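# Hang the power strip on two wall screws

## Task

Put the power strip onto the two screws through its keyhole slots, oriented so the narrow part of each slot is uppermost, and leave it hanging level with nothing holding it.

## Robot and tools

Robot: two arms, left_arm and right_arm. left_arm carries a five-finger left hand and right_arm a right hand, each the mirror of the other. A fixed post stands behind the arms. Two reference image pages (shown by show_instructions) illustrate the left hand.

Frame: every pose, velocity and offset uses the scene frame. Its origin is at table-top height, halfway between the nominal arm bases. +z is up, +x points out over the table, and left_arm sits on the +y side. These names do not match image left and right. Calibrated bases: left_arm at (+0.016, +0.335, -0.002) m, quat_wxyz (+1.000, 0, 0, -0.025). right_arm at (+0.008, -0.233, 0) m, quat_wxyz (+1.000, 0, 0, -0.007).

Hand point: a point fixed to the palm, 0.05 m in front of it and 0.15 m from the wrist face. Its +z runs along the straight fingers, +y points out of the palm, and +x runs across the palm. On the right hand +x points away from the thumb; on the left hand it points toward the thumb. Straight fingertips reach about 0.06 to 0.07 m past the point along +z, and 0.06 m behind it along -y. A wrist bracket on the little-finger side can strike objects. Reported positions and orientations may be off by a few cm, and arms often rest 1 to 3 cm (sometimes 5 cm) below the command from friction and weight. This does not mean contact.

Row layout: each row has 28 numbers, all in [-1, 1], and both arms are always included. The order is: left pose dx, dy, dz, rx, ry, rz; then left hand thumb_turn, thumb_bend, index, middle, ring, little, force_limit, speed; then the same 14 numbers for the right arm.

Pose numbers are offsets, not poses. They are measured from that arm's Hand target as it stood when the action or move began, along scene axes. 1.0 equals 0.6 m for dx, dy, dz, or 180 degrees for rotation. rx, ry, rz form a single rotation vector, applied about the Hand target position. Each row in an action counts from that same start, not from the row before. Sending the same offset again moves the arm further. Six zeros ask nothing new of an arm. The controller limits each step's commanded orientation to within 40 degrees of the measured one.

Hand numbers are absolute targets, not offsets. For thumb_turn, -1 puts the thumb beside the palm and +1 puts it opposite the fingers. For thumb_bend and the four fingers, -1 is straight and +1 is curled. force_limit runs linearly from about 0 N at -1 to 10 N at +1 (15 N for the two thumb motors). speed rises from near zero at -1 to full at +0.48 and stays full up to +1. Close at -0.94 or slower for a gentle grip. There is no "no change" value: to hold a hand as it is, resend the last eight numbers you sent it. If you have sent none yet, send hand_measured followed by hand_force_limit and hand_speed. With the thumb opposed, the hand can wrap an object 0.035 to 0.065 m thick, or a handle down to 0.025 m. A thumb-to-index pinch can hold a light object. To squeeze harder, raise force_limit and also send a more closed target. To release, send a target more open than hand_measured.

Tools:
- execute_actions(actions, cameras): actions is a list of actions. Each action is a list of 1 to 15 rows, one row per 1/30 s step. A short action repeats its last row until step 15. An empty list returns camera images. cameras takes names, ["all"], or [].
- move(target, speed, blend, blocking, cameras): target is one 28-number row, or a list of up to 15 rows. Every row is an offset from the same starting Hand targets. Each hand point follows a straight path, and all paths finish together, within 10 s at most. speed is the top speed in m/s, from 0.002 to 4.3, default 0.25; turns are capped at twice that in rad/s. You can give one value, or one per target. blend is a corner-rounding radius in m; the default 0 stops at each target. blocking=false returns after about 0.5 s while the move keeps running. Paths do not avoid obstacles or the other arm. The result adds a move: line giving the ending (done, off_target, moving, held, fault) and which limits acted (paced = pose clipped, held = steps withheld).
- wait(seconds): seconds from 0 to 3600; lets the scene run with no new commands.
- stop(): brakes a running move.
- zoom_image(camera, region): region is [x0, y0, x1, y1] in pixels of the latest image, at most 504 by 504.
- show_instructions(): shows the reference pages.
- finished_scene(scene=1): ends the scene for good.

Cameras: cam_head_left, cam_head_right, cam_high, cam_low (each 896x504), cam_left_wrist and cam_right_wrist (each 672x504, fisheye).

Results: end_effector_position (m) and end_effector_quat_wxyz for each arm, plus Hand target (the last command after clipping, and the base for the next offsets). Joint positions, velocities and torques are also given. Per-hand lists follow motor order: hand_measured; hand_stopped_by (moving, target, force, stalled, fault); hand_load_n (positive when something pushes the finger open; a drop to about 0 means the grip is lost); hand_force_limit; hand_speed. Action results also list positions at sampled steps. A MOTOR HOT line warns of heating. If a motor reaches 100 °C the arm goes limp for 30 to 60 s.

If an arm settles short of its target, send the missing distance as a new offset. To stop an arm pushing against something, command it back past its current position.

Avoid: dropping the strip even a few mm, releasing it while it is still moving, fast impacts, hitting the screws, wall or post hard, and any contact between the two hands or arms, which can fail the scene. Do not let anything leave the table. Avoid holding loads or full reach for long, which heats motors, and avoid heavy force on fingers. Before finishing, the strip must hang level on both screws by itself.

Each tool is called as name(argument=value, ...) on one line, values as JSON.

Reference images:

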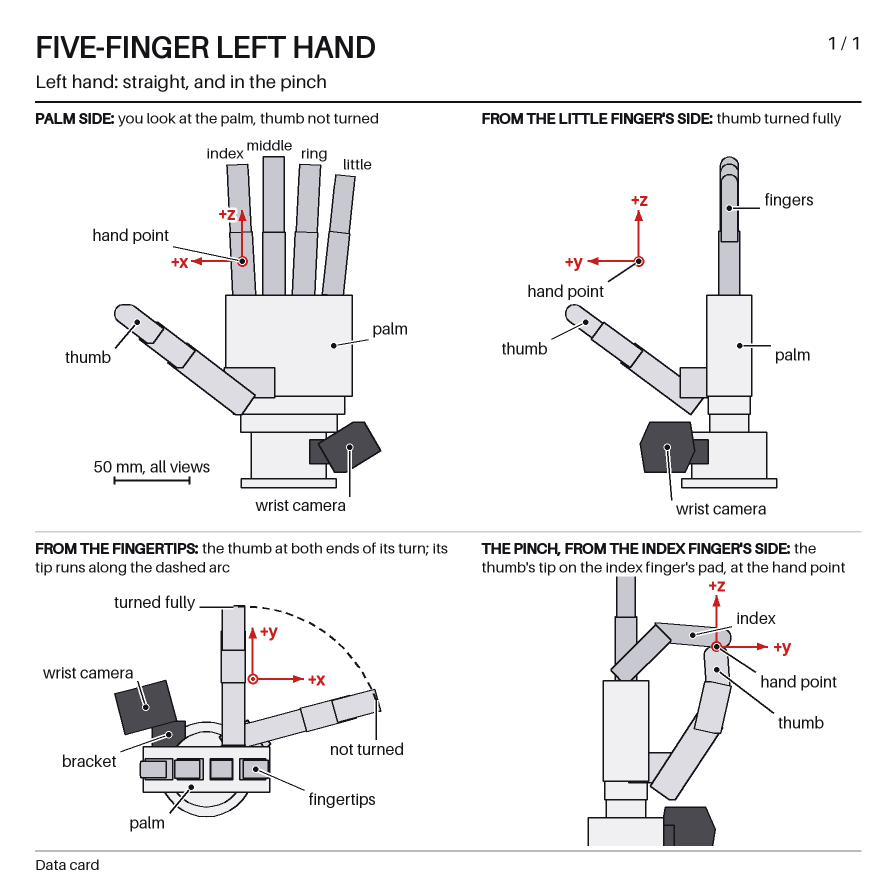

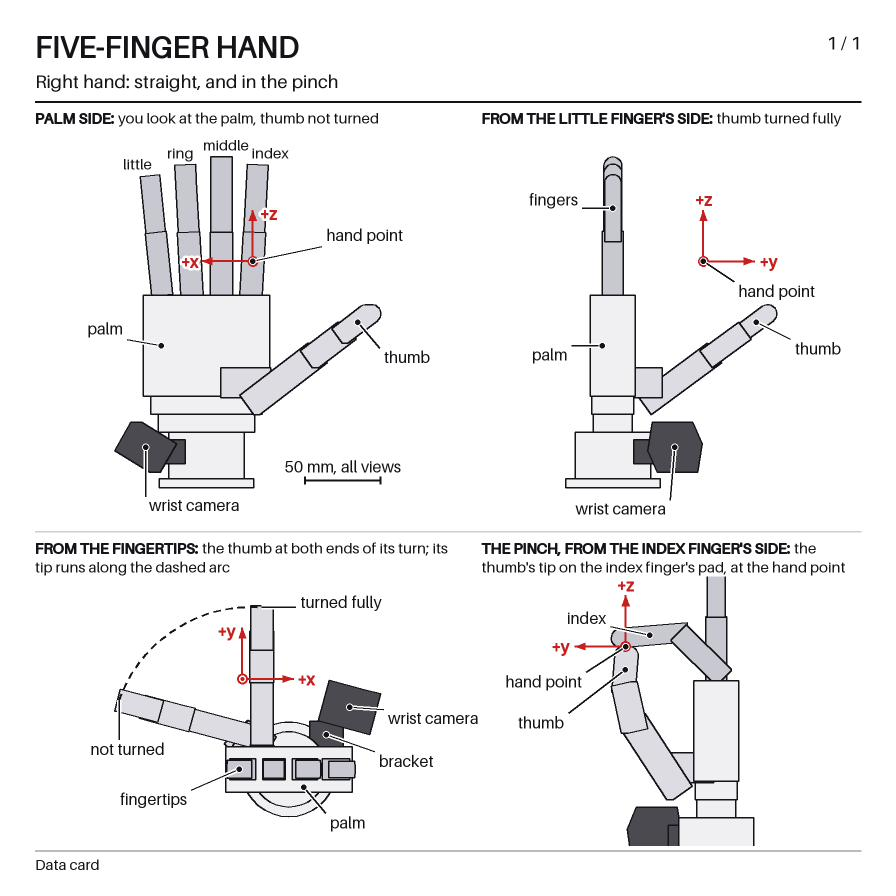

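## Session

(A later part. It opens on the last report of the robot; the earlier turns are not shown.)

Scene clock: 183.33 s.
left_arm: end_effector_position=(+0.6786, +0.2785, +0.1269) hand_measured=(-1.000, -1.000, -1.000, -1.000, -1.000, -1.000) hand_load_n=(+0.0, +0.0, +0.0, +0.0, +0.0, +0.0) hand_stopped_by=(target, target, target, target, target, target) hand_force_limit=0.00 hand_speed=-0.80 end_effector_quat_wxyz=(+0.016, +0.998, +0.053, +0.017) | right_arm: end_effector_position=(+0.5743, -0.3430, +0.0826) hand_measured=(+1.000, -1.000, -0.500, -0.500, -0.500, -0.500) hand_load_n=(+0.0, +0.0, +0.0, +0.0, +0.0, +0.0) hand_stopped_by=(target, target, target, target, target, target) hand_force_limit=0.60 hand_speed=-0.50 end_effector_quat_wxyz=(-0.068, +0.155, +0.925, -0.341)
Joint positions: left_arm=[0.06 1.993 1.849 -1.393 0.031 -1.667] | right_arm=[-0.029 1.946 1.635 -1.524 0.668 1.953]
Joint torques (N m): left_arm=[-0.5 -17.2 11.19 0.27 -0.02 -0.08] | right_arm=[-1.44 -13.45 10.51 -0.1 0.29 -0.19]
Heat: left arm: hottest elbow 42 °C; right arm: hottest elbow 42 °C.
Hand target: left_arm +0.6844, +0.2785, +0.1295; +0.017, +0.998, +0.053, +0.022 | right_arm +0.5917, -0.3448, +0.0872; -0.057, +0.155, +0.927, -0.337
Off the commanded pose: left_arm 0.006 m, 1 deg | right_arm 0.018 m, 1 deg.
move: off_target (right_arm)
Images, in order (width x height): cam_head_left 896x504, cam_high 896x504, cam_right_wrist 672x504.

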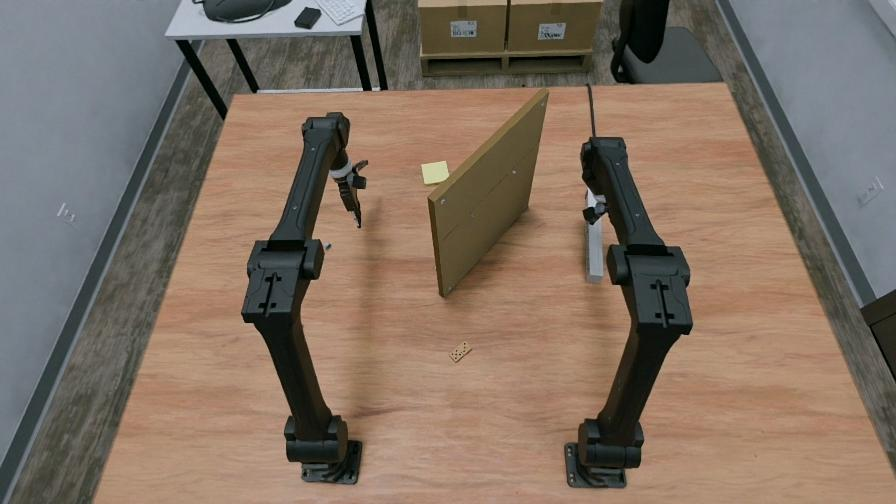

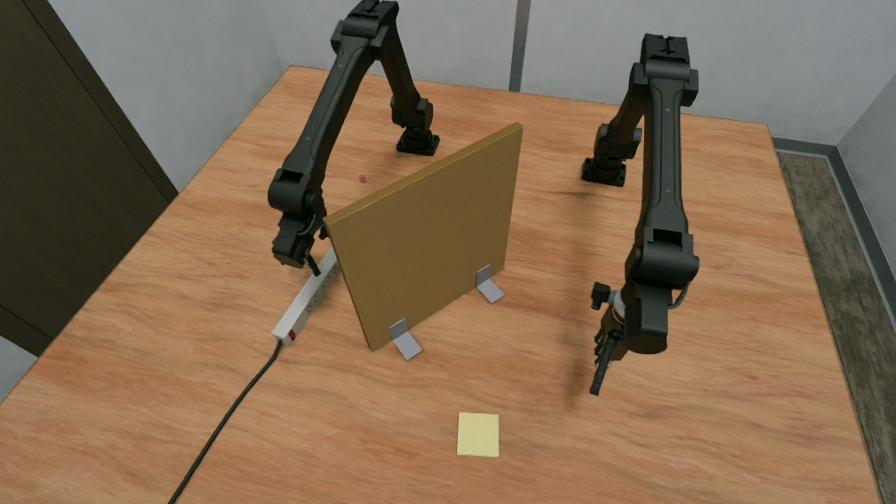

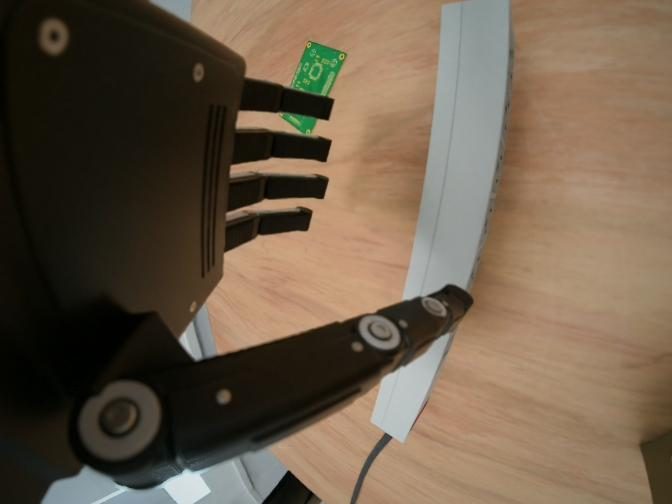

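move(target=[0,0,0,0,0,0,-1,-1,-1,-1,-1,-1,0,-0.8,0.02,0.0145,-0.055,0,0,0,1,-1,-0.4,-0.4,-0.4,-0.4,0.6,-0.5], speed=0.1, cameras=["cam_right_wrist"])

Scene clock: 186.77 s.
left_arm: end_effector_position=(+0.6786, +0.2785, +0.1269) hand_measured=(-1.000, -1.000, -1.000, -1.000, -1.000, -1.000) hand_load_n=(+0.0, +0.0, +0.0, +0.0, +0.0, +0.5) hand_stopped_by=(target, target, target, target, target, target) hand_force_limit=0.00 hand_speed=-0.80 end_effector_quat_wxyz=(+0.016, +0.998, +0.053, +0.017) | right_arm: end_effector_position=(+0.5848, -0.3389, +0.0500) hand_measured=(+1.000, -1.000, -0.400, -0.400, -0.400, -0.400) hand_load_n=(+0.0, +0.0, +0.0, +0.0, +0.0, +0.5) hand_stopped_by=(target, target, target, target, target, target) hand_force_limit=0.60 hand_speed=-0.50 end_effector_quat_wxyz=(-0.073, +0.151, +0.926, -0.339)
Joint positions: left_arm=[0.06 1.993 1.849 -1.393 0.031 -1.667] | right_arm=[-0.023 2.008 1.643 -1.482 0.661 1.952]
Joint torques (N m): left_arm=[-0.44 -17.44 11.18 0.2 -0.04 -0.06] | right_arm=[-0.97 -13.92 10.07 -0.01 0.42 -0.05]
Heat: left arm: hottest elbow 42 °C; right arm: hottest elbow 42 °C.
Hand target: left_arm +0.6844, +0.2785, +0.1295; +0.017, +0.998, +0.053, +0.022 | right_arm +0.6036, -0.3360, +0.0541; -0.057, +0.155, +0.927, -0.337
Off the commanded pose: left_arm 0.006 m, 1 deg | right_arm 0.020 m, 2 deg.
move: off_target (right_arm)

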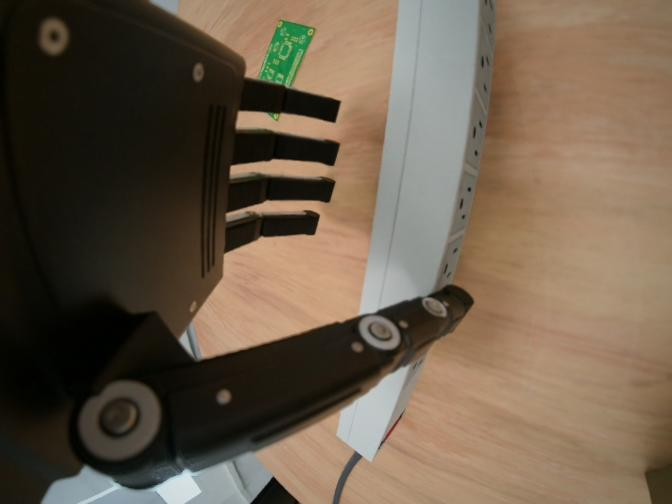

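move(target=[[0,0,0,0,0,0,-1,-1,-1,-1,-1,-1,0,-0.8,0,0,0.03,0,0,0,1,-1,-0.4,-0.4,-0.4,-0.4,0.6,-0.5],[0,0,0,0,0,0,-1,-1,-1,-1,-1,-1,0,-0.8,-0.02,0.025,0.03,0,0,0,1,-1,-0.4,-0.4,-0.4,-0.4,0.6,-0.5],[0,0,0,0,0,0,-1,-1,-1,-1,-1,-1,0,-0.8,-0.02,0.025,-0.03,0,0,0,1,-1,-0.4,-0.4,-0.4,-0.4,0.6,-0.5]], speed=0.1, cameras=["cam_right_wrist"])

Scene clock: 189.50 s.
left_arm: end_effector_position=(+0.6786, +0.2785, +0.1269) hand_measured=(-1.000, -1.000, -1.000, -1.000, -1.000, -1.000) hand_load_n=(+0.0, -0.5, +0.0, +0.0, +0.0, +0.0) hand_stopped_by=(target, target, target, target, target, target) hand_force_limit=0.00 hand_speed=-0.80 end_effector_quat_wxyz=(+0.016, +0.998, +0.053, +0.017) | right_arm: end_effector_position=(+0.5950, -0.3229, +0.0527) hand_measured=(+1.000, -1.000, -0.400, -0.400, -0.400, -0.400) hand_load_n=(+0.0, +0.0, +0.0, +0.0, +0.0, +0.0) hand_stopped_by=(target, target, target, target, target, target) hand_force_limit=0.60 hand_speed=-0.50 end_effector_quat_wxyz=(-0.048, +0.154, +0.928, -0.336)
Joint positions: left_arm=[0.06 1.993 1.849 -1.393 0.031 -1.667] | right_arm=[0.005 1.996 1.634 -1.446 0.657 1.973]
Joint torques (N m): left_arm=[-0.44 -17.44 11.14 0.21 -0.01 -0.06] | right_arm=[-0.79 -13.74 6.06 0.03 0.33 0.06]
Heat: left arm: hottest elbow 42 °C; right arm: hottest elbow 42 °C.
Hand target: left_arm +0.6844, +0.2785, +0.1295; +0.017, +0.998, +0.053, +0.022 | right_arm +0.5917, -0.3210, +0.0363; -0.057, +0.155, +0.927, -0.337
Off the commanded pose: left_arm 0.006 m, 1 deg | right_arm 0.017 m, 1 deg.
move: off_target (right_arm)

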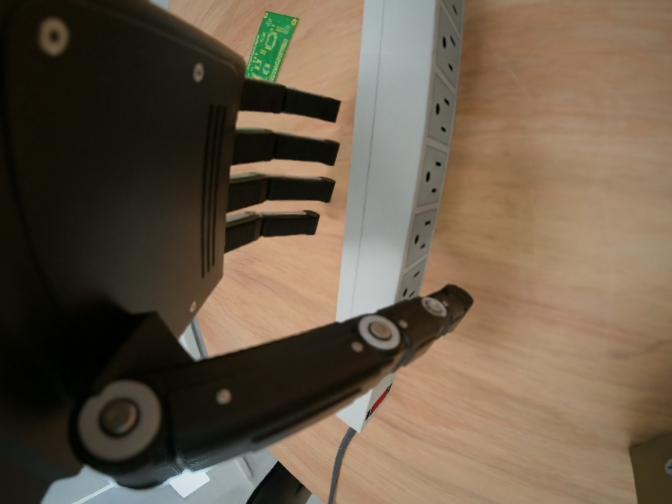

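move(target=[[0,0,0,0,0,0,-1,-1,-1,-1,-1,-1,0,-0.8,-0.05,0.005,0.01,0,0,0,1,-1,-0.4,-0.4,-0.4,-0.4,0.6,-0.5],[0,0,0,0,0,0,-1,-1,-1,-1,-1,-1,0,-0.8,-0.05,0.005,-0.02,0,0,0,1,-1,-0.4,-0.4,-0.4,-0.4,0.6,-0.5]], speed=0.1, cameras=["cam_right_wrist"])

Scene clock: 191.30 s.
left_arm: end_effector_position=(+0.6786, +0.2785, +0.1269) hand_measured=(-1.000, -1.000, -1.000, -1.000, -1.000, -1.000) hand_load_n=(+0.0, +0.0, +0.0, +0.0, +0.0, +0.0) hand_stopped_by=(target, target, target, target, target, target) hand_force_limit=0.00 hand_speed=-0.80 end_effector_quat_wxyz=(+0.016, +0.998, +0.053, +0.017) | right_arm: end_effector_position=(+0.5646, -0.3225, +0.0356) hand_measured=(+1.000, -1.000, -0.400, -0.400, -0.400, -0.400) hand_load_n=(+0.0, +0.0, +0.0, +0.0, +0.0, +0.0) hand_stopped_by=(target, target, target, target, target, target) hand_force_limit=0.60 hand_speed=-0.50 end_effector_quat_wxyz=(-0.052, +0.155, +0.927, -0.336)
Joint positions: left_arm=[0.06 1.993 1.849 -1.393 0.031 -1.667] | right_arm=[0.005 1.947 1.505 -1.379 0.655 1.979]
Joint torques (N m): left_arm=[-0.44 -17.14 11.26 0.24 -0.04 -0.07] | right_arm=[-0.79 -13.22 5.82 0.01 0.31 0.06]
Heat: left arm: hottest elbow 42 °C; right arm: hottest elbow 41 °C.
Hand target: left_arm +0.6844, +0.2785, +0.1295; +0.017, +0.998, +0.053, +0.022 | right_arm +0.5617, -0.3181, +0.0243; -0.057, +0.155, +0.927, -0.337
Off the commanded pose: left_arm 0.006 m, 1 deg | right_arm 0.013 m, 1 deg.
move: off_target (right_arm)

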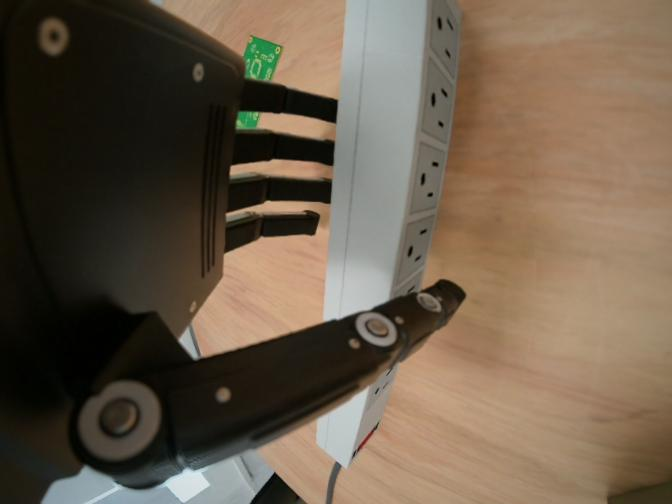

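move(target=[0,0,0,0,0,0,-1,-1,-1,-1,-1,-1,0,-0.8,0,0,0.02,0,0,0,1,-0.6,-0.4,-0.4,-0.4,-0.4,-0.2,-0.9], speed=0.02, cameras=["cam_right_wrist","cam_head_left"])

Scene clock: 195.53 s.
left_arm: end_effector_position=(+0.6786, +0.2785, +0.1269) hand_measured=(-1.000, -1.000, -1.000, -1.000, -1.000, -1.000) hand_load_n=(+0.0, +0.0, +0.0, +0.0, +0.0, -0.5) hand_stopped_by=(target, target, target, target, target, target) hand_force_limit=0.00 hand_speed=-0.80 end_effector_quat_wxyz=(+0.016, +0.998, +0.053, +0.017) | right_arm: end_effector_position=(+0.5621, -0.3213, +0.0357) hand_measured=(+1.000, -0.600, -0.400, -0.400, -0.400, -0.400) hand_load_n=(+0.0, +0.5, +0.0, +0.0, +0.0, +0.0) hand_stopped_by=(target, target, target, target, target, target) hand_force_limit=-0.20 hand_speed=-0.90 end_effector_quat_wxyz=(-0.056, +0.153, +0.927, -0.337)
Joint positions: left_arm=[0.06 1.993 1.849 -1.393 0.031 -1.667] | right_arm=[0.007 1.947 1.505 -1.389 0.654 1.979]
Joint torques (N m): left_arm=[-0.5 -17.38 11.19 0.21 -0.03 -0.06] | right_arm=[-0.67 -14.51 6.72 -0.73 0.37 0.05]
Heat: left arm: hottest elbow 42 °C; right arm: hottest elbow 41 °C.
Hand target: left_arm +0.6844, +0.2785, +0.1295; +0.017, +0.998, +0.053, +0.022 | right_arm +0.5617, -0.3179, +0.0363; -0.057, +0.155, +0.927, -0.337
Off the commanded pose: left_arm 0.006 m, 1 deg | right_arm 0.003 m, 0 deg.
move: done
Images, in order (width x height): cam_head_left 896x504, cam_right_wrist 672x504.

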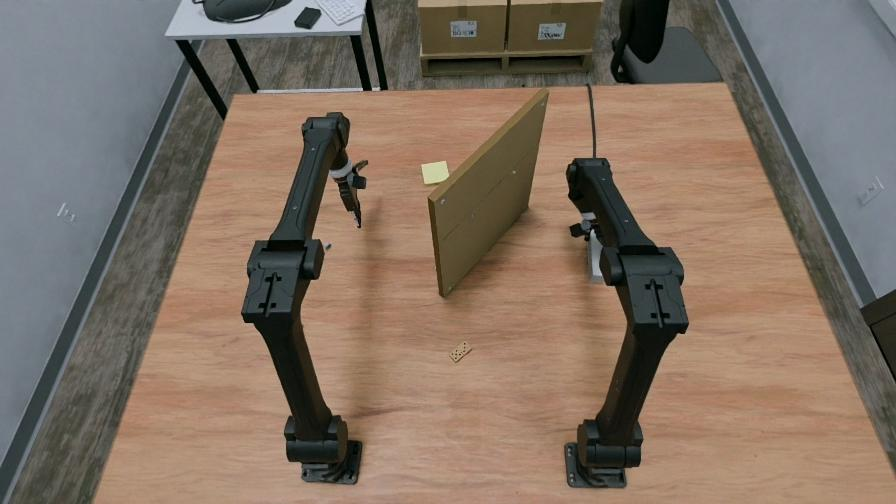

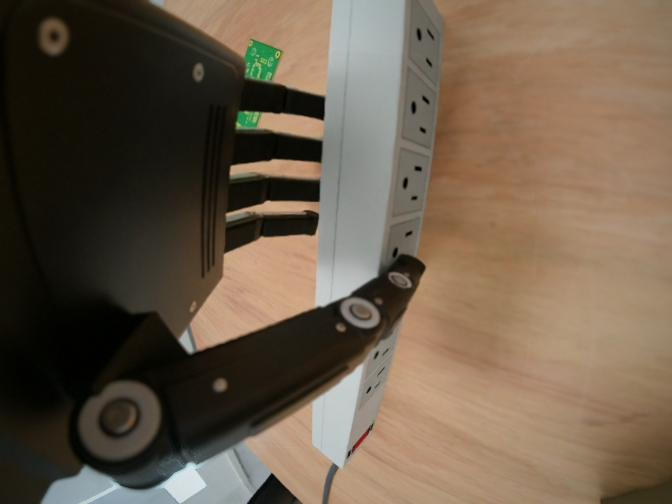

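move(target=[0,0,0,0,0,0,-1,-1,-1,-1,-1,-1,0,-0.8,0,0,0.03,0,0,0,1,-0.4,-0.4,-0.4,-0.4,-0.4,-0.2,-0.92], speed=0.03, cameras=["cam_right_wrist","cam_head_left"])

Scene clock: 197.90 s.
left_arm: end_effector_position=(+0.6786, +0.2785, +0.1269) hand_measured=(-1.000, -1.000, -1.000, -1.000, -1.000, -1.000) hand_load_n=(+0.0, +0.0, +0.0, +0.0, +0.0, +0.0) hand_stopped_by=(target, target, target, target, target, target) hand_force_limit=0.00 hand_speed=-0.80 end_effector_quat_wxyz=(+0.016, +0.998, +0.053, +0.017) | right_arm: end_effector_position=(+0.5526, -0.3209, +0.0398) hand_measured=(+1.000, -0.402, -0.400, -0.400, -0.400, -0.400) hand_load_n=(+0.0, +2.0, +0.0, +0.0, +0.0, +1.0) hand_stopped_by=(target, target, target, target, target, target) hand_force_limit=-0.20 hand_speed=-0.92 end_effector_quat_wxyz=(-0.072, +0.147, +0.926, -0.339)
Joint positions: left_arm=[0.06 1.993 1.849 -1.393 0.031 -1.667] | right_arm=[0.008 1.94 1.505 -1.428 0.654 1.979]
Joint torques (N m): left_arm=[-0.21 -17.08 11.17 0.23 -0.02 -0.05] | right_arm=[-0.85 -15.33 8.24 -0.84 0.37 0.05]
Heat: left arm: hottest elbow 42 °C; right arm: hottest elbow 41 °C.
Hand target: left_arm +0.6844, +0.2785, +0.1295; +0.017, +0.998, +0.053, +0.022 | right_arm +0.5617, -0.3180, +0.0542; -0.057, +0.155, +0.927, -0.337
Off the commanded pose: left_arm 0.006 m, 1 deg | right_arm 0.017 m, 2 deg.
move: off_target (right_arm)
Images, in order (width x height): cam_head_left 896x504, cam_right_wrist 672x504.

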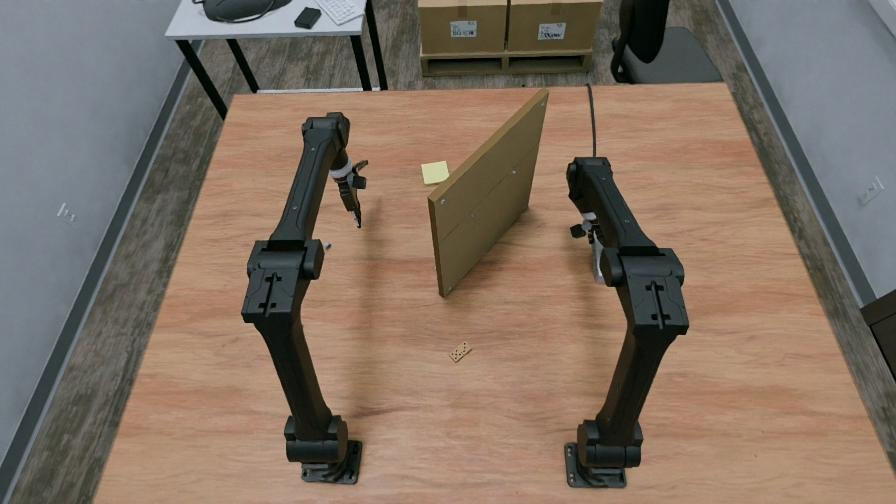

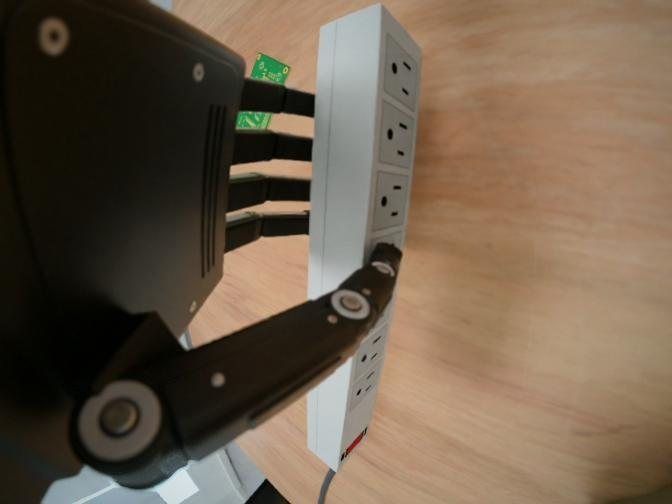

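zoom_image(camera="cam_right_wrist", region=[200, 0, 500, 500])

Scaled by 1.008 from the camera's image (finer frame: 960x720).

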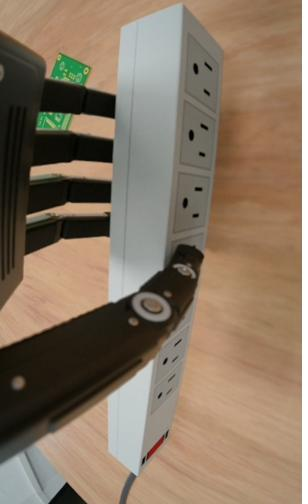

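move(target=[[0,0,0,0,0,0,-1,-1,-1,-1,-1,-1,0,-0.8,0,0,0.0,0,0,0,1,-1,-0.4,-0.4,-0.4,-0.4,-0.2,-0.6],[0,0,0,0,0,0,-1,-1,-1,-1,-1,-1,0,-0.8,-0.01,-0.046,0.0,0,0,0,1,-1,-0.3,-0.3,-0.3,-0.3,-0.2,-0.6]], speed=0.06, cameras=["cam_right_wrist","cam_head_left"])

Scene clock: 203.57 s.
left_arm: end_effector_position=(+0.6786, +0.2785, +0.1269) hand_measured=(-1.000, -1.000, -1.000, -1.000, -1.000, -1.000) hand_load_n=(+0.5, +0.0, +0.0, +0.0, +0.0, +0.0) hand_stopped_by=(target, target, target, target, target, target) hand_force_limit=0.00 hand_speed=-0.80 end_effector_quat_wxyz=(+0.016, +0.998, +0.053, +0.017) | right_arm: end_effector_position=(+0.5561, -0.3455, +0.0506) hand_measured=(+1.000, -1.000, -0.300, -0.300, -0.300, -0.300) hand_load_n=(+0.0, +0.0, -0.5, +0.0, +0.0, +0.0) hand_stopped_by=(target, target, target, target, target, target) hand_force_limit=-0.20 hand_speed=-0.60 end_effector_quat_wxyz=(-0.060, +0.160, +0.926, -0.338)
Joint positions: left_arm=[0.06 1.993 1.849 -1.393 0.031 -1.667] | right_arm=[-0.036 1.919 1.505 -1.399 0.665 1.947]
Joint torques (N m): left_arm=[-0.67 -17.38 11.15 0.27 -0.01 -0.07] | right_arm=[-1.14 -15.15 6.31 0.08 0.46 -0.19]
Heat: left arm: hottest elbow 42 °C; right arm: hottest elbow 41 °C.
Hand target: left_arm +0.6844, +0.2785, +0.1295; +0.017, +0.998, +0.053, +0.022 | right_arm +0.5557, -0.3456, +0.0542; -0.057, +0.155, +0.927, -0.337
Off the commanded pose: left_arm 0.006 m, 1 deg | right_arm 0.004 m, 1 deg.
move: done
Images, in order (width x height): cam_head_left 896x504, cam_right_wrist 672x504.

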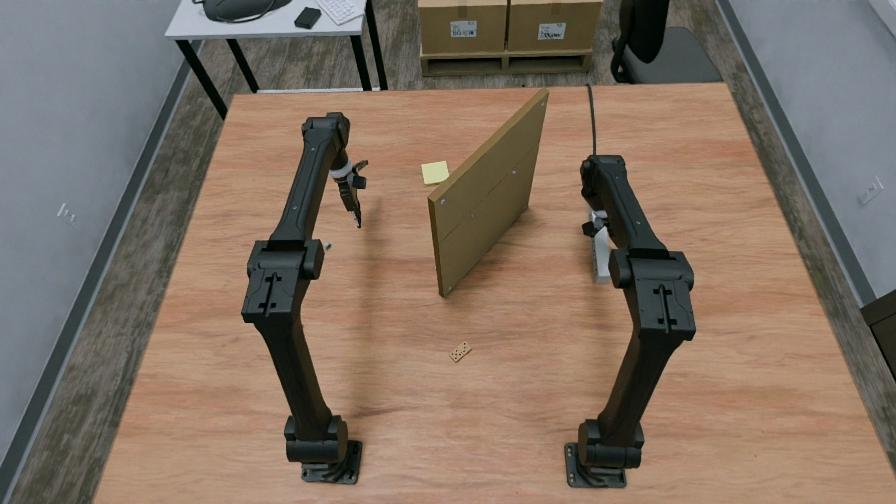

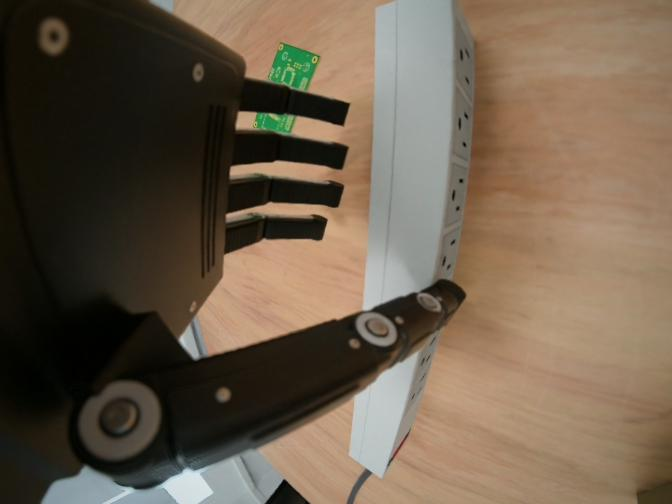

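move(target=[[0,0,0,0,0,0,-1,-1,-1,-1,-1,-1,0,-0.8,0,0,0.03,0,0,0,1,-1,-0.4,-0.4,-0.4,-0.4,-0.2,-0.6],[0,0,0,0,0,0,-1,-1,-1,-1,-1,-1,0,-0.8,0.053,0.005,0.03,0,0,0,1,-1,-0.4,-0.4,-0.4,-0.4,-0.2,-0.6],[0,0,0,0,0,0,-1,-1,-1,-1,-1,-1,0,-0.8,0.053,0.005,-0.045,0,0,0,1,-1,-0.4,-0.4,-0.4,-0.4,-0.2,-0.6]], speed=0.08, cameras=["cam_right_wrist"])

Scene clock: 206.73 s.
left_arm: end_effector_position=(+0.6786, +0.2785, +0.1269) hand_measured=(-1.000, -1.000, -1.000, -1.000, -1.000, -1.000) hand_load_n=(+0.0, +0.0, +0.0, +0.0, +0.0, +0.0) hand_stopped_by=(target, target, target, target, target, target) hand_force_limit=0.00 hand_speed=-0.80 end_effector_quat_wxyz=(+0.016, +0.998, +0.053, +0.017) | right_arm: end_effector_position=(+0.5918, -0.3473, +0.0444) hand_measured=(+1.000, -1.000, -0.400, -0.400, -0.400, -0.400) hand_load_n=(+0.0, +0.0, +0.0, +0.0, +0.0, +0.0) hand_stopped_by=(target, target, target, target, target, target) hand_force_limit=-0.20 hand_speed=-0.60 end_effector_quat_wxyz=(-0.045, +0.165, +0.926, -0.336)
Joint positions: left_arm=[0.06 1.993 1.849 -1.393 0.031 -1.667] | right_arm=[-0.036 1.991 1.602 -1.39 0.665 1.947]
Joint torques (N m): left_arm=[-0.62 -17.2 11.21 0.23 -0.02 -0.06] | right_arm=[-0.79 -13.27 6.01 0.14 0.39 -0.11]
Heat: left arm: hottest elbow 42 °C; right arm: hottest elbow 41 °C.
Hand target: left_arm +0.6844, +0.2785, +0.1295; +0.017, +0.998, +0.053, +0.022 | right_arm +0.5874, -0.3426, +0.0273; -0.057, +0.155, +0.927, -0.337
Off the commanded pose: left_arm 0.006 m, 1 deg | right_arm 0.018 m, 2 deg.
move: off_target (right_arm)

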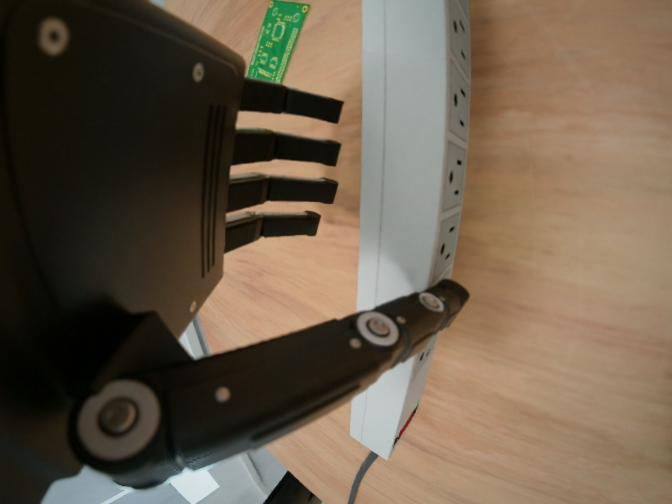

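move(target=[0,0,0,0,0,0,-1,-1,-1,-1,-1,-1,0,-0.8,0,0,-0.02,0,0,0,1,-1,-0.4,-0.4,-0.4,-0.4,-0.2,-0.6], speed=0.08)

move(target=[0,0,0,0,0,0,-1,-1,-1,-1,-1,-1,0,-0.8,0,0,0.055,0,0,0,1,-0.85,-0.4,-0.4,-0.4,-0.4,-0.2,-0.9], speed=0.04, cameras=["cam_right_wrist"])

Scene clock: 208.43 s.
left_arm: end_effector_position=(+0.6786, +0.2785, +0.1269) hand_measured=(-1.000, -1.000, -1.000, -1.000, -1.000, -1.000) hand_load_n=(+0.0, +0.0, -0.5, +0.0, +0.0, +0.0) hand_stopped_by=(target, target, target, target, target, target) hand_force_limit=0.00 hand_speed=-0.80 end_effector_quat_wxyz=(+0.016, +0.998, +0.053, +0.017) | right_arm: end_effector_position=(+0.5927, -0.3475, +0.0347) hand_measured=(+1.000, -1.000, -0.400, -0.400, -0.400, -0.400) hand_load_n=(+0.0, +0.0, +0.0, +0.0, +0.0, +0.0) hand_stopped_by=(target, target, target, target, target, target) hand_force_limit=-0.20 hand_speed=-0.60 end_effector_quat_wxyz=(-0.043, +0.166, +0.926, -0.336)
Joint positions: left_arm=[0.06 1.993 1.849 -1.393 0.031 -1.667] | right_arm=[-0.036 2.001 1.59 -1.365 0.666 1.947]
Joint torques (N m): left_arm=[-0.21 -17.32 11.18 0.23 -0.05 -0.07] | right_arm=[-0.79 -13.74 5.83 0.17 0.36 -0.11]
Heat: left arm: hottest elbow 43 °C; right arm: hottest elbow 41 °C.
Hand target: left_arm +0.6844, +0.2785, +0.1295; +0.017, +0.998, +0.053, +0.022 | right_arm +0.5875, -0.3427, +0.0151; -0.057, +0.155, +0.927, -0.337
Off the commanded pose: left_arm 0.006 m, 1 deg | right_arm 0.021 m, 2 deg.
move: off_target (right_arm)

Scene clock: 209.73 s.
left_arm: end_effector_position=(+0.6786, +0.2785, +0.1269) hand_measured=(-1.000, -1.000, -1.000, -1.000, -1.000, -1.000) hand_load_n=(+0.0, +0.0, +0.0, +0.0, -0.5, +0.0) hand_stopped_by=(target, target, target, target, target, target) hand_force_limit=0.00 hand_speed=-0.80 end_effector_quat_wxyz=(+0.016, +0.998, +0.053, +0.017) | right_arm: end_effector_position=(+0.5791, -0.3452, +0.0350) hand_measured=(+1.000, -0.850, -0.400, -0.400, -0.400, -0.400) hand_load_n=(+0.0, +0.5, +0.0, +0.0, +0.0, +0.0) hand_stopped_by=(target, target, target, target, target, target) hand_force_limit=-0.20 hand_speed=-0.90 end_effector_quat_wxyz=(-0.067, +0.156, +0.925, -0.339)
Joint positions: left_arm=[0.06 1.993 1.849 -1.393 0.031 -1.667] | right_arm=[-0.034 2.001 1.59 -1.418 0.664 1.947]
Joint torques (N m): left_arm=[-0.26 -16.97 11.17 0.28 -0.03 -0.08] | right_arm=[-0.97 -15.85 8.49 -0.81 0.4 -0.11]
Heat: left arm: hottest elbow 43 °C; right arm: hottest elbow 41 °C.
Hand target: left_arm +0.6844, +0.2785, +0.1295; +0.017, +0.998, +0.053, +0.022 | right_arm +0.5875, -0.3426, +0.0481; -0.057, +0.155, +0.927, -0.337
Off the commanded pose: left_arm 0.006 m, 1 deg | right_arm 0.016 m, 1 deg.
move: off_target (right_arm)

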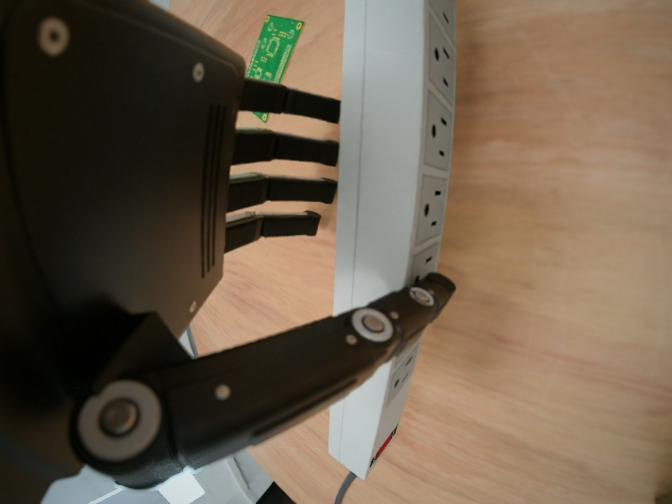

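execute_actions(actions=[[[0,0,0,0,0,0,-1,-1,-1,-1,-1,-1,0,-0.8,0,0,0.01,0,0,0,1,-0.3,-0.4,-0.4,-0.4,-0.4,-0.2,-0.9],[0,0,0,0,0,0,-1,-1,-1,-1,-1,-1,0,-0.8,0,0,0.013,0,0,0,1,-0.3,-0.4,-0.4,-0.4,-0.4,-0.2,-0.9],[0,0,0,0,0,0,-1,-1,-1,-1,-1,-1,0,-0.8,0,0,0.016,0,0,0,1,-0.3,-0.4,-0.4,-0.4,-0.4,-0.2,-0.9],[0,0,0,0,0,0,-1,-1,-1,-1,-1,-1,0,-0.8,0,0,0.02,0,0,0,1,-0.3,-0.4,-0.4,-0.4,-0.4,-0.2,-0.9]],[[0,0,0,0,0,0,-1,-1,-1,-1,-1,-1,0,-0.8,0,0,0.003,0,0,0,1,-0.3,-0.4,-0.4,-0.4,-0.4,-0.2,-0.9],[0,0,0,0,0,0,-1,-1,-1,-1,-1,-1,0,-0.8,0,0,0.006,0,0,0,1,-0.3,-0.4,-0.4,-0.4,-0.4,-0.2,-0.9],[0,0,0,0,0,0,-1,-1,-1,-1,-1,-1,0,-0.8,0,0,0.01,0,0,0,1,-0.3,-0.4,-0.4,-0.4,-0.4,-0.2,-0.9]]], cameras=["cam_right_wrist"])

Scene clock: 214.47 s.
left_arm: end_effector_position=(+0.6786, +0.2785, +0.1269) hand_measured=(-1.000, -1.000, -1.000, -1.000, -1.000, -1.000) hand_load_n=(+0.0, +0.0, +0.0, +0.0, +0.0, +0.0) hand_stopped_by=(target, target, target, target, target, target) hand_force_limit=0.00 hand_speed=-0.80 end_effector_quat_wxyz=(+0.016, +0.998, +0.053, +0.017) | right_arm: end_effector_position=(+0.5702, -0.3448, +0.0438) hand_measured=(+1.000, -0.302, -0.400, -0.400, -0.400, -0.400) hand_load_n=(+0.5, +3.5, +0.0, +0.0, +0.0, +2.5) hand_stopped_by=(target, moving, target, target, target, target) hand_force_limit=-0.20 hand_speed=-0.90 end_effector_quat_wxyz=(-0.079, +0.152, +0.925, -0.340)
Joint positions: left_arm=[0.06 1.993 1.849 -1.393 0.031 -1.667] | right_arm=[-0.034 1.987 1.59 -1.458 0.664 1.947]
Joint torques (N m): left_arm=[-0.26 -17.49 11.22 0.17 -0.03 -0.06] | right_arm=[-0.91 -15.91 10.06 -0.8 0.41 -0.12]
Heat: left arm: hottest elbow 43 °C; right arm: hottest elbow 41 °C.
Hand target: left_arm +0.6844, +0.2785, +0.1295; +0.017, +0.998, +0.053, +0.022 | right_arm +0.5874, -0.3428, +0.0662; -0.057, +0.155, +0.927, -0.337
Off the commanded pose: left_arm 0.006 m, 1 deg | right_arm 0.028 m, 3 deg.
not at rest: the robot was still moving 3 seconds after this call's last action.
Step readings (end_effector_position of left_arm | right_arm):
0: (+0.6786, +0.2785, +0.1269) | (+0.5791, -0.3452, +0.0350)
1: (+0.6786, +0.2785, +0.1269) | (+0.5786, -0.3452, +0.0353)
2: (+0.6786, +0.2785, +0.1269) | (+0.5775, -0.3452, +0.0354)
4: (+0.6786, +0.2785, +0.1269) | (+0.5753, -0.3451, +0.0362)
8: (+0.6786, +0.2785, +0.1269) | (+0.5732, -0.3450, +0.0391)
15: (+0.6786, +0.2785, +0.1269) | (+0.5731, -0.3450, +0.0408)
16: (+0.6786, +0.2785, +0.1269) | (+0.5730, -0.3450, +0.0408)
17: (+0.6786, +0.2785, +0.1269) | (+0.5725, -0.3449, +0.0410)
19: (+0.6786, +0.2785, +0.1269) | (+0.5712, -0.3449, +0.0414)
23: (+0.6786, +0.2785, +0.1269) | (+0.5702, -0.3448, +0.0429)
30: (+0.6786, +0.2785, +0.1269) | (+0.5702, -0.3448, +0.0438)

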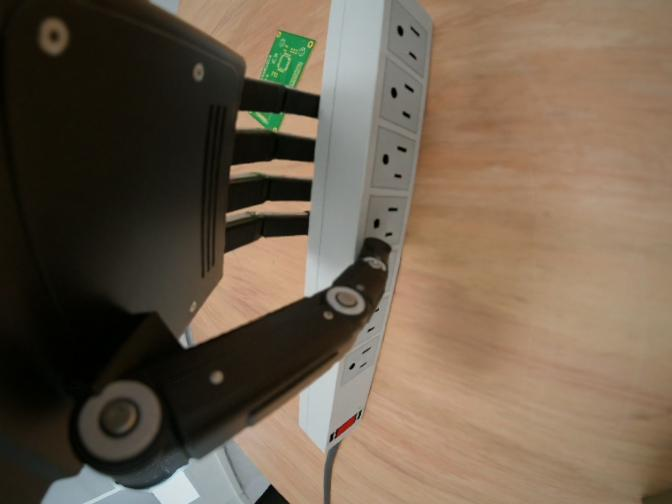

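move(target=[[0,0,0,0,0,0,-1,-1,-1,-1,-1,-1,0,-0.8,0,0,0,0,0,0,1,-0.6,-0.4,-0.4,-0.4,-0.4,-0.2,-0.8],[0,0,0,0,0,0,-1,-1,-1,-1,-1,-1,0,-0.8,0.005,0,-0.075,0,0,0,1,-0.6,-0.4,-0.4,-0.4,-0.4,-0.2,-0.8]], speed=0.06, cameras=["cam_right_wrist"])

Scene clock: 219.80 s.
left_arm: end_effector_position=(+0.6786, +0.2785, +0.1269) hand_measured=(-1.000, -1.000, -1.000, -1.000, -1.000, -1.000) hand_load_n=(+0.0, +0.0, +0.0, +0.0, +0.0, +0.0) hand_stopped_by=(target, target, target, target, target, target) hand_force_limit=0.00 hand_speed=-0.80 end_effector_quat_wxyz=(+0.016, +0.998, +0.053, +0.017) | right_arm: end_effector_position=(+0.5884, -0.3460, +0.0341) hand_measured=(+1.000, -0.600, -0.400, -0.400, -0.400, -0.400) hand_load_n=(+0.0, +0.0, +0.0, +0.0, +0.0, +0.0) hand_stopped_by=(target, target, target, target, target, target) hand_force_limit=-0.20 hand_speed=-0.80 end_effector_quat_wxyz=(-0.051, +0.162, +0.926, -0.338)
Joint positions: left_arm=[0.06 1.993 1.849 -1.393 0.031 -1.667] | right_arm=[-0.034 2.002 1.59 -1.382 0.666 1.947]
Joint torques (N m): left_arm=[-0.26 -17.55 11.17 0.25 -0.04 -0.07] | right_arm=[-0.91 -13.22 7.17 0.14 0.32 -0.11]
Heat: left arm: hottest elbow 43 °C; right arm: hottest elbow 41 °C.
Hand target: left_arm +0.6844, +0.2785, +0.1295; +0.017, +0.998, +0.053, +0.022 | right_arm +0.5905, -0.3427, +0.0211; -0.057, +0.155, +0.927, -0.337
Off the commanded pose: left_arm 0.006 m, 1 deg | right_arm 0.013 m, 1 deg.
move: off_target (right_arm)

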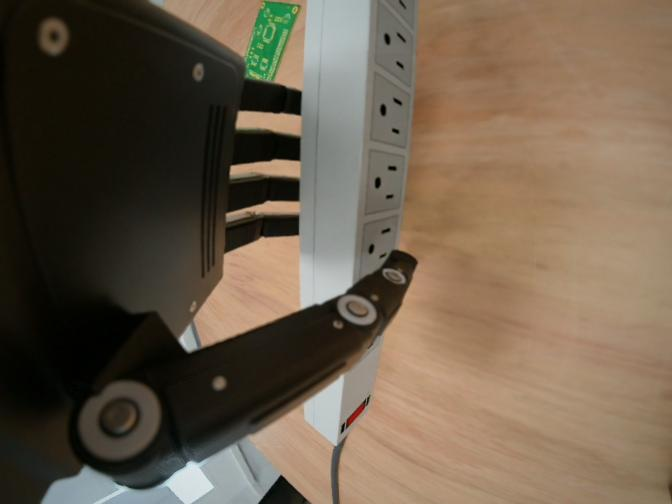

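move(target=[0,0,0,0,0,0,-1,-1,-1,-1,-1,-1,0,-0.8,-0.035,0.008,-0.01,0,0,0,1,-0.6,-0.4,-0.4,-0.4,-0.4,-0.2,-0.8], speed=0.06, cameras=["cam_right_wrist"])

Scene clock: 220.80 s.
left_arm: end_effector_position=(+0.6786, +0.2785, +0.1269) hand_measured=(-1.000, -1.000, -1.000, -1.000, -1.000, -1.000) hand_load_n=(+0.0, +0.0, +0.0, +0.0, +0.0, +0.0) hand_stopped_by=(target, target, target, target, target, target) hand_force_limit=0.00 hand_speed=-0.80 end_effector_quat_wxyz=(+0.016, +0.998, +0.053, +0.017) | right_arm: end_effector_position=(+0.5811, -0.3447, +0.0327) hand_measured=(+1.000, -0.600, -0.400, -0.400, -0.400, -0.400) hand_load_n=(+0.5, +0.0, +0.0, -0.5, +0.0, +0.0) hand_stopped_by=(target, target, target, target, target, target) hand_force_limit=-0.20 hand_speed=-0.80 end_effector_quat_wxyz=(-0.040, +0.163, +0.926, -0.339)
Joint positions: left_arm=[0.06 1.993 1.849 -1.393 0.031 -1.667] | right_arm=[-0.03 1.973 1.538 -1.339 0.672 1.947]
Joint torques (N m): left_arm=[-0.62 -17.26 11.17 0.28 -0.03 -0.07] | right_arm=[-0.73 -13.86 4.62 -0.09 0.03 -0.03]
Heat: left arm: hottest elbow 43 °C; right arm: hottest elbow 41 °C.
Hand target: left_arm +0.6844, +0.2785, +0.1295; +0.017, +0.998, +0.053, +0.022 | right_arm +0.5696, -0.3378, +0.0153; -0.057, +0.155, +0.927, -0.337
Off the commanded pose: left_arm 0.006 m, 1 deg | right_arm 0.022 m, 2 deg.
move: off_target (right_arm)

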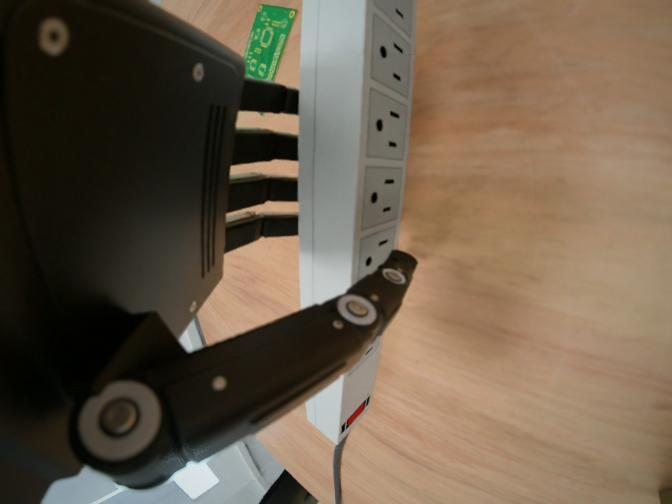

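move(target=[0,0,0,0,0,0,-1,-1,-1,-1,-1,-1,0,-0.8,0,0,0,0,0,0,1,0.3,-0.4,-0.4,-0.4,-0.4,0.3,-0.88], speed=0.06, cameras=["cam_right_wrist"])

Scene clock: 225.07 s.
left_arm: end_effector_position=(+0.6786, +0.2785, +0.1269) hand_measured=(-1.000, -1.000, -1.000, -1.000, -1.000, -1.000) hand_load_n=(+0.0, +0.0, +0.0, +0.0, +0.0, +0.0) hand_stopped_by=(target, target, target, target, target, target) hand_force_limit=0.00 hand_speed=-0.80 end_effector_quat_wxyz=(+0.016, +0.998, +0.053, +0.017) | right_arm: end_effector_position=(+0.5823, -0.3410, +0.0327) hand_measured=(+1.000, +0.016, -0.400, -0.400, -0.400, -0.400) hand_load_n=(+2.0, +9.0, +0.0, +1.5, +0.0, +3.5) hand_stopped_by=(target, force, target, target, target, target) hand_force_limit=0.30 hand_speed=-0.88 end_effector_quat_wxyz=(-0.038, +0.160, +0.926, -0.339)
Joint positions: left_arm=[0.06 1.993 1.849 -1.393 0.031 -1.667] | right_arm=[-0.024 1.973 1.538 -1.337 0.672 1.947]
Joint torques (N m): left_arm=[-0.38 -17.2 11.26 0.18 -0.03 -0.06] | right_arm=[-1.2 -13.98 4.67 -0.17 0.02 -0.03]
Heat: left arm: hottest elbow 43 °C; right arm: hottest elbow 41 °C.
Hand target: left_arm +0.6844, +0.2785, +0.1295; +0.017, +0.998, +0.053, +0.022 | right_arm +0.5696, -0.3378, +0.0153; -0.057, +0.155, +0.927, -0.337
Off the commanded pose: left_arm 0.006 m, 1 deg | right_arm 0.022 m, 2 deg.
move: done

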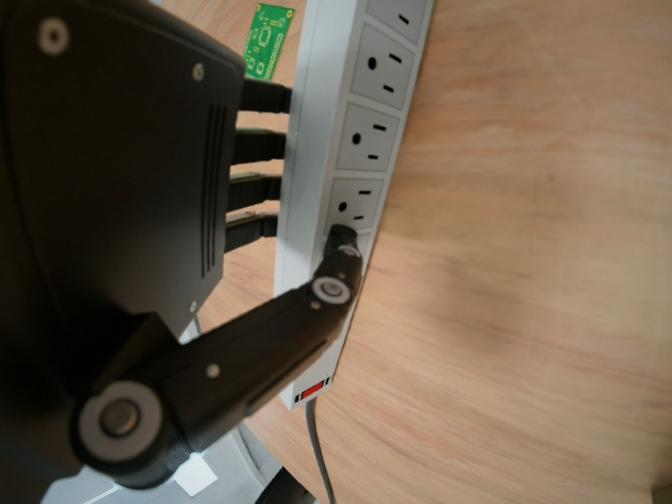

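execute_actions(actions=[], cameras=["cam_head_right","cam_head_left","cam_right_wrist","cam_high"])

zoom_image(camera="cam_head_left", region=[540, 140, 680, 300])

zoom_image(camera="cam_right_wrist", region=[220, 0, 480, 420])

Scene clock: 225.60 s.
left_arm: end_effector_position=(+0.6786, +0.2785, +0.1269) hand_measured=(-1.000, -1.000, -1.000, -1.000, -1.000, -1.000) hand_load_n=(+0.0, +0.0, +0.5, +0.0, +0.0, +0.0) hand_stopped_by=(target, target, target, target, target, target) hand_force_limit=0.00 hand_speed=-0.80 end_effector_quat_wxyz=(+0.016, +0.998, +0.053, +0.017) | right_arm: end_effector_position=(+0.5823, -0.3410, +0.0327) hand_measured=(+1.000, +0.016, -0.400, -0.400, -0.400, -0.400) hand_load_n=(+1.5, +9.0, +0.0, +1.0, +0.0, +3.5) hand_stopped_by=(target, force, target, target, target, target) hand_force_limit=0.30 hand_speed=-0.88 end_effector_quat_wxyz=(-0.038, +0.160, +0.926, -0.339)
Joint positions: left_arm=[0.06 1.993 1.849 -1.393 0.031 -1.667] | right_arm=[-0.024 1.973 1.538 -1.337 0.672 1.947]
Joint velocities: within noise
Joint torques (N m): left_arm=[-0.73 -17.38 11.19 0.18 -0.05 -0.07] | right_arm=[-1.03 -13.8 4.66 -0.14 0.03 -0.03]
Heat: left arm: hottest elbow 43 °C; right arm: hottest elbow 40 °C.
Hand target: left_arm +0.6844, +0.2785, +0.1295; +0.017, +0.998, +0.053, +0.022 | right_arm +0.5696, -0.3378, +0.0153; -0.057, +0.155, +0.927, -0.337
Off the commanded pose: left_arm 0.006 m, 1 deg | right_arm 0.022 m, 2 deg.
Images, in order (width x height): cam_head_left 896x504, cam_head_right 896x504, cam_high 896x504, cam_right_wrist 672x504.

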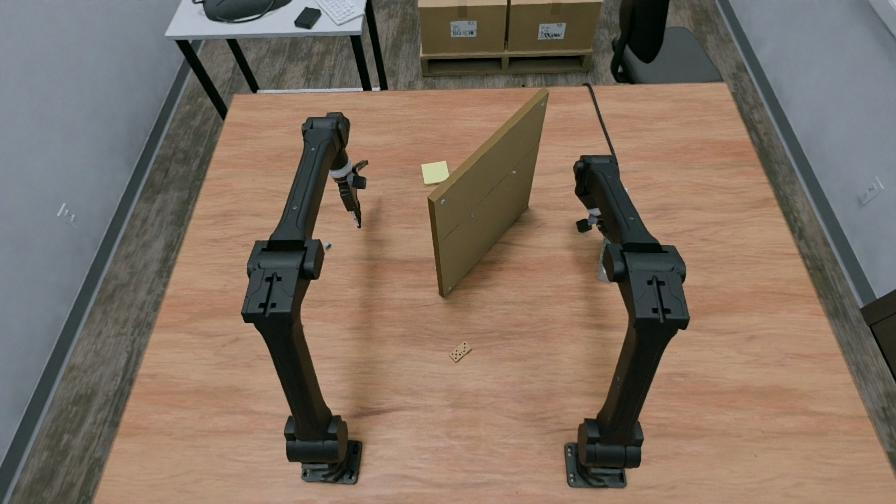

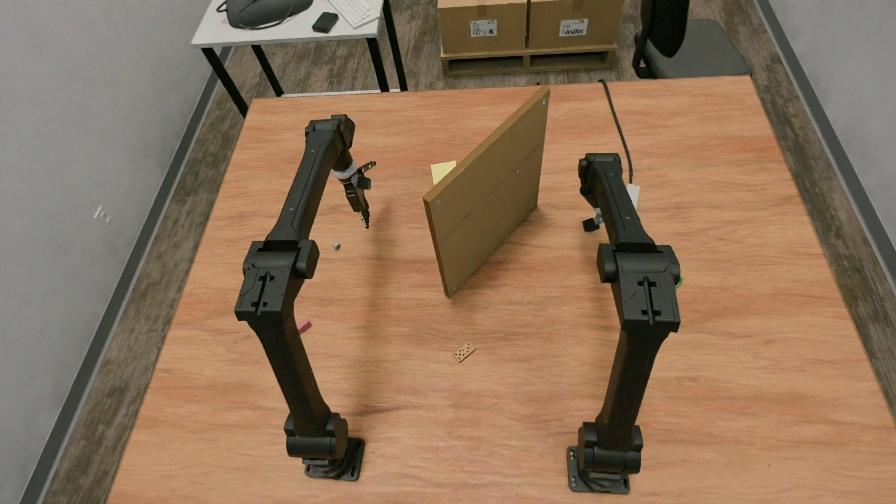

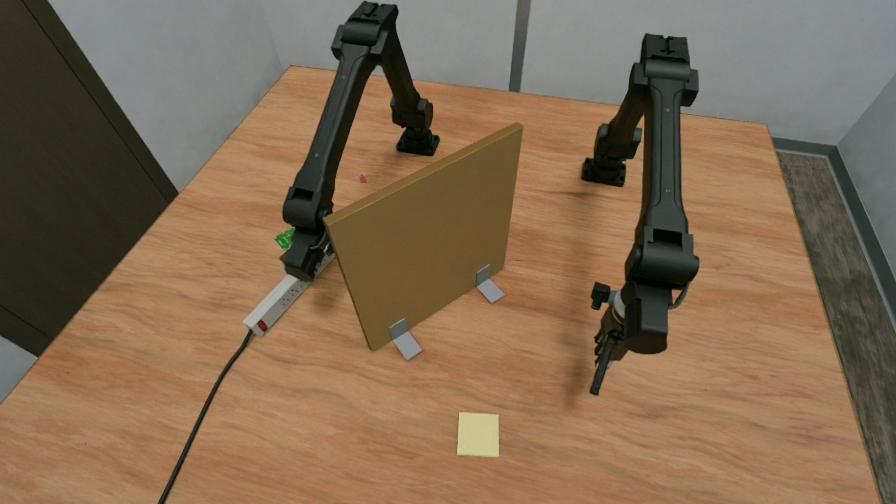

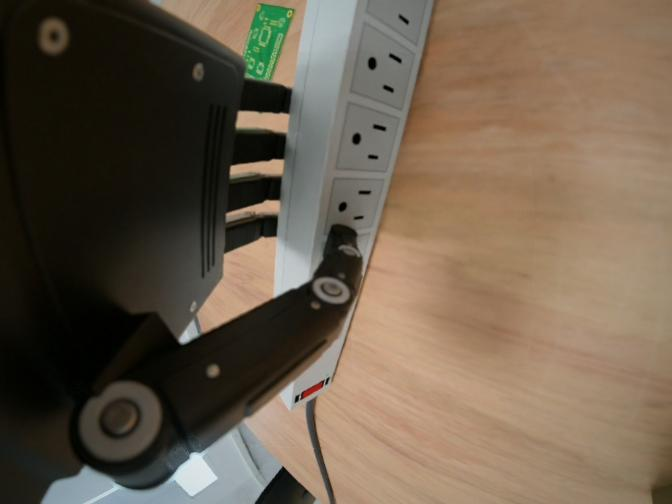

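Scaled by 3.150 from the camera's image (finer frame: 1280x720).

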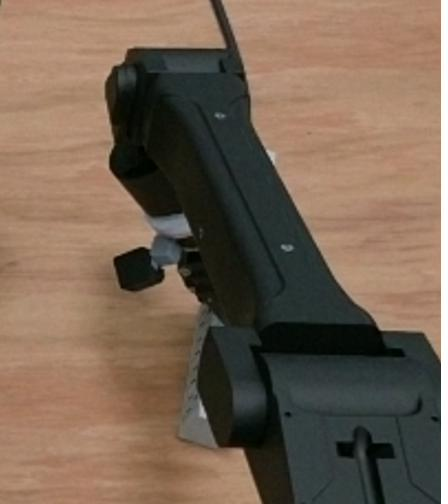

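Scaled by 1.200 from the camera's image (finer frame: 960x720).

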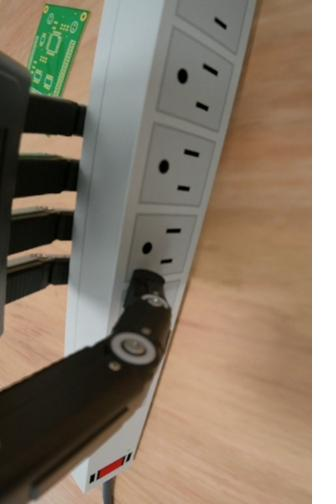

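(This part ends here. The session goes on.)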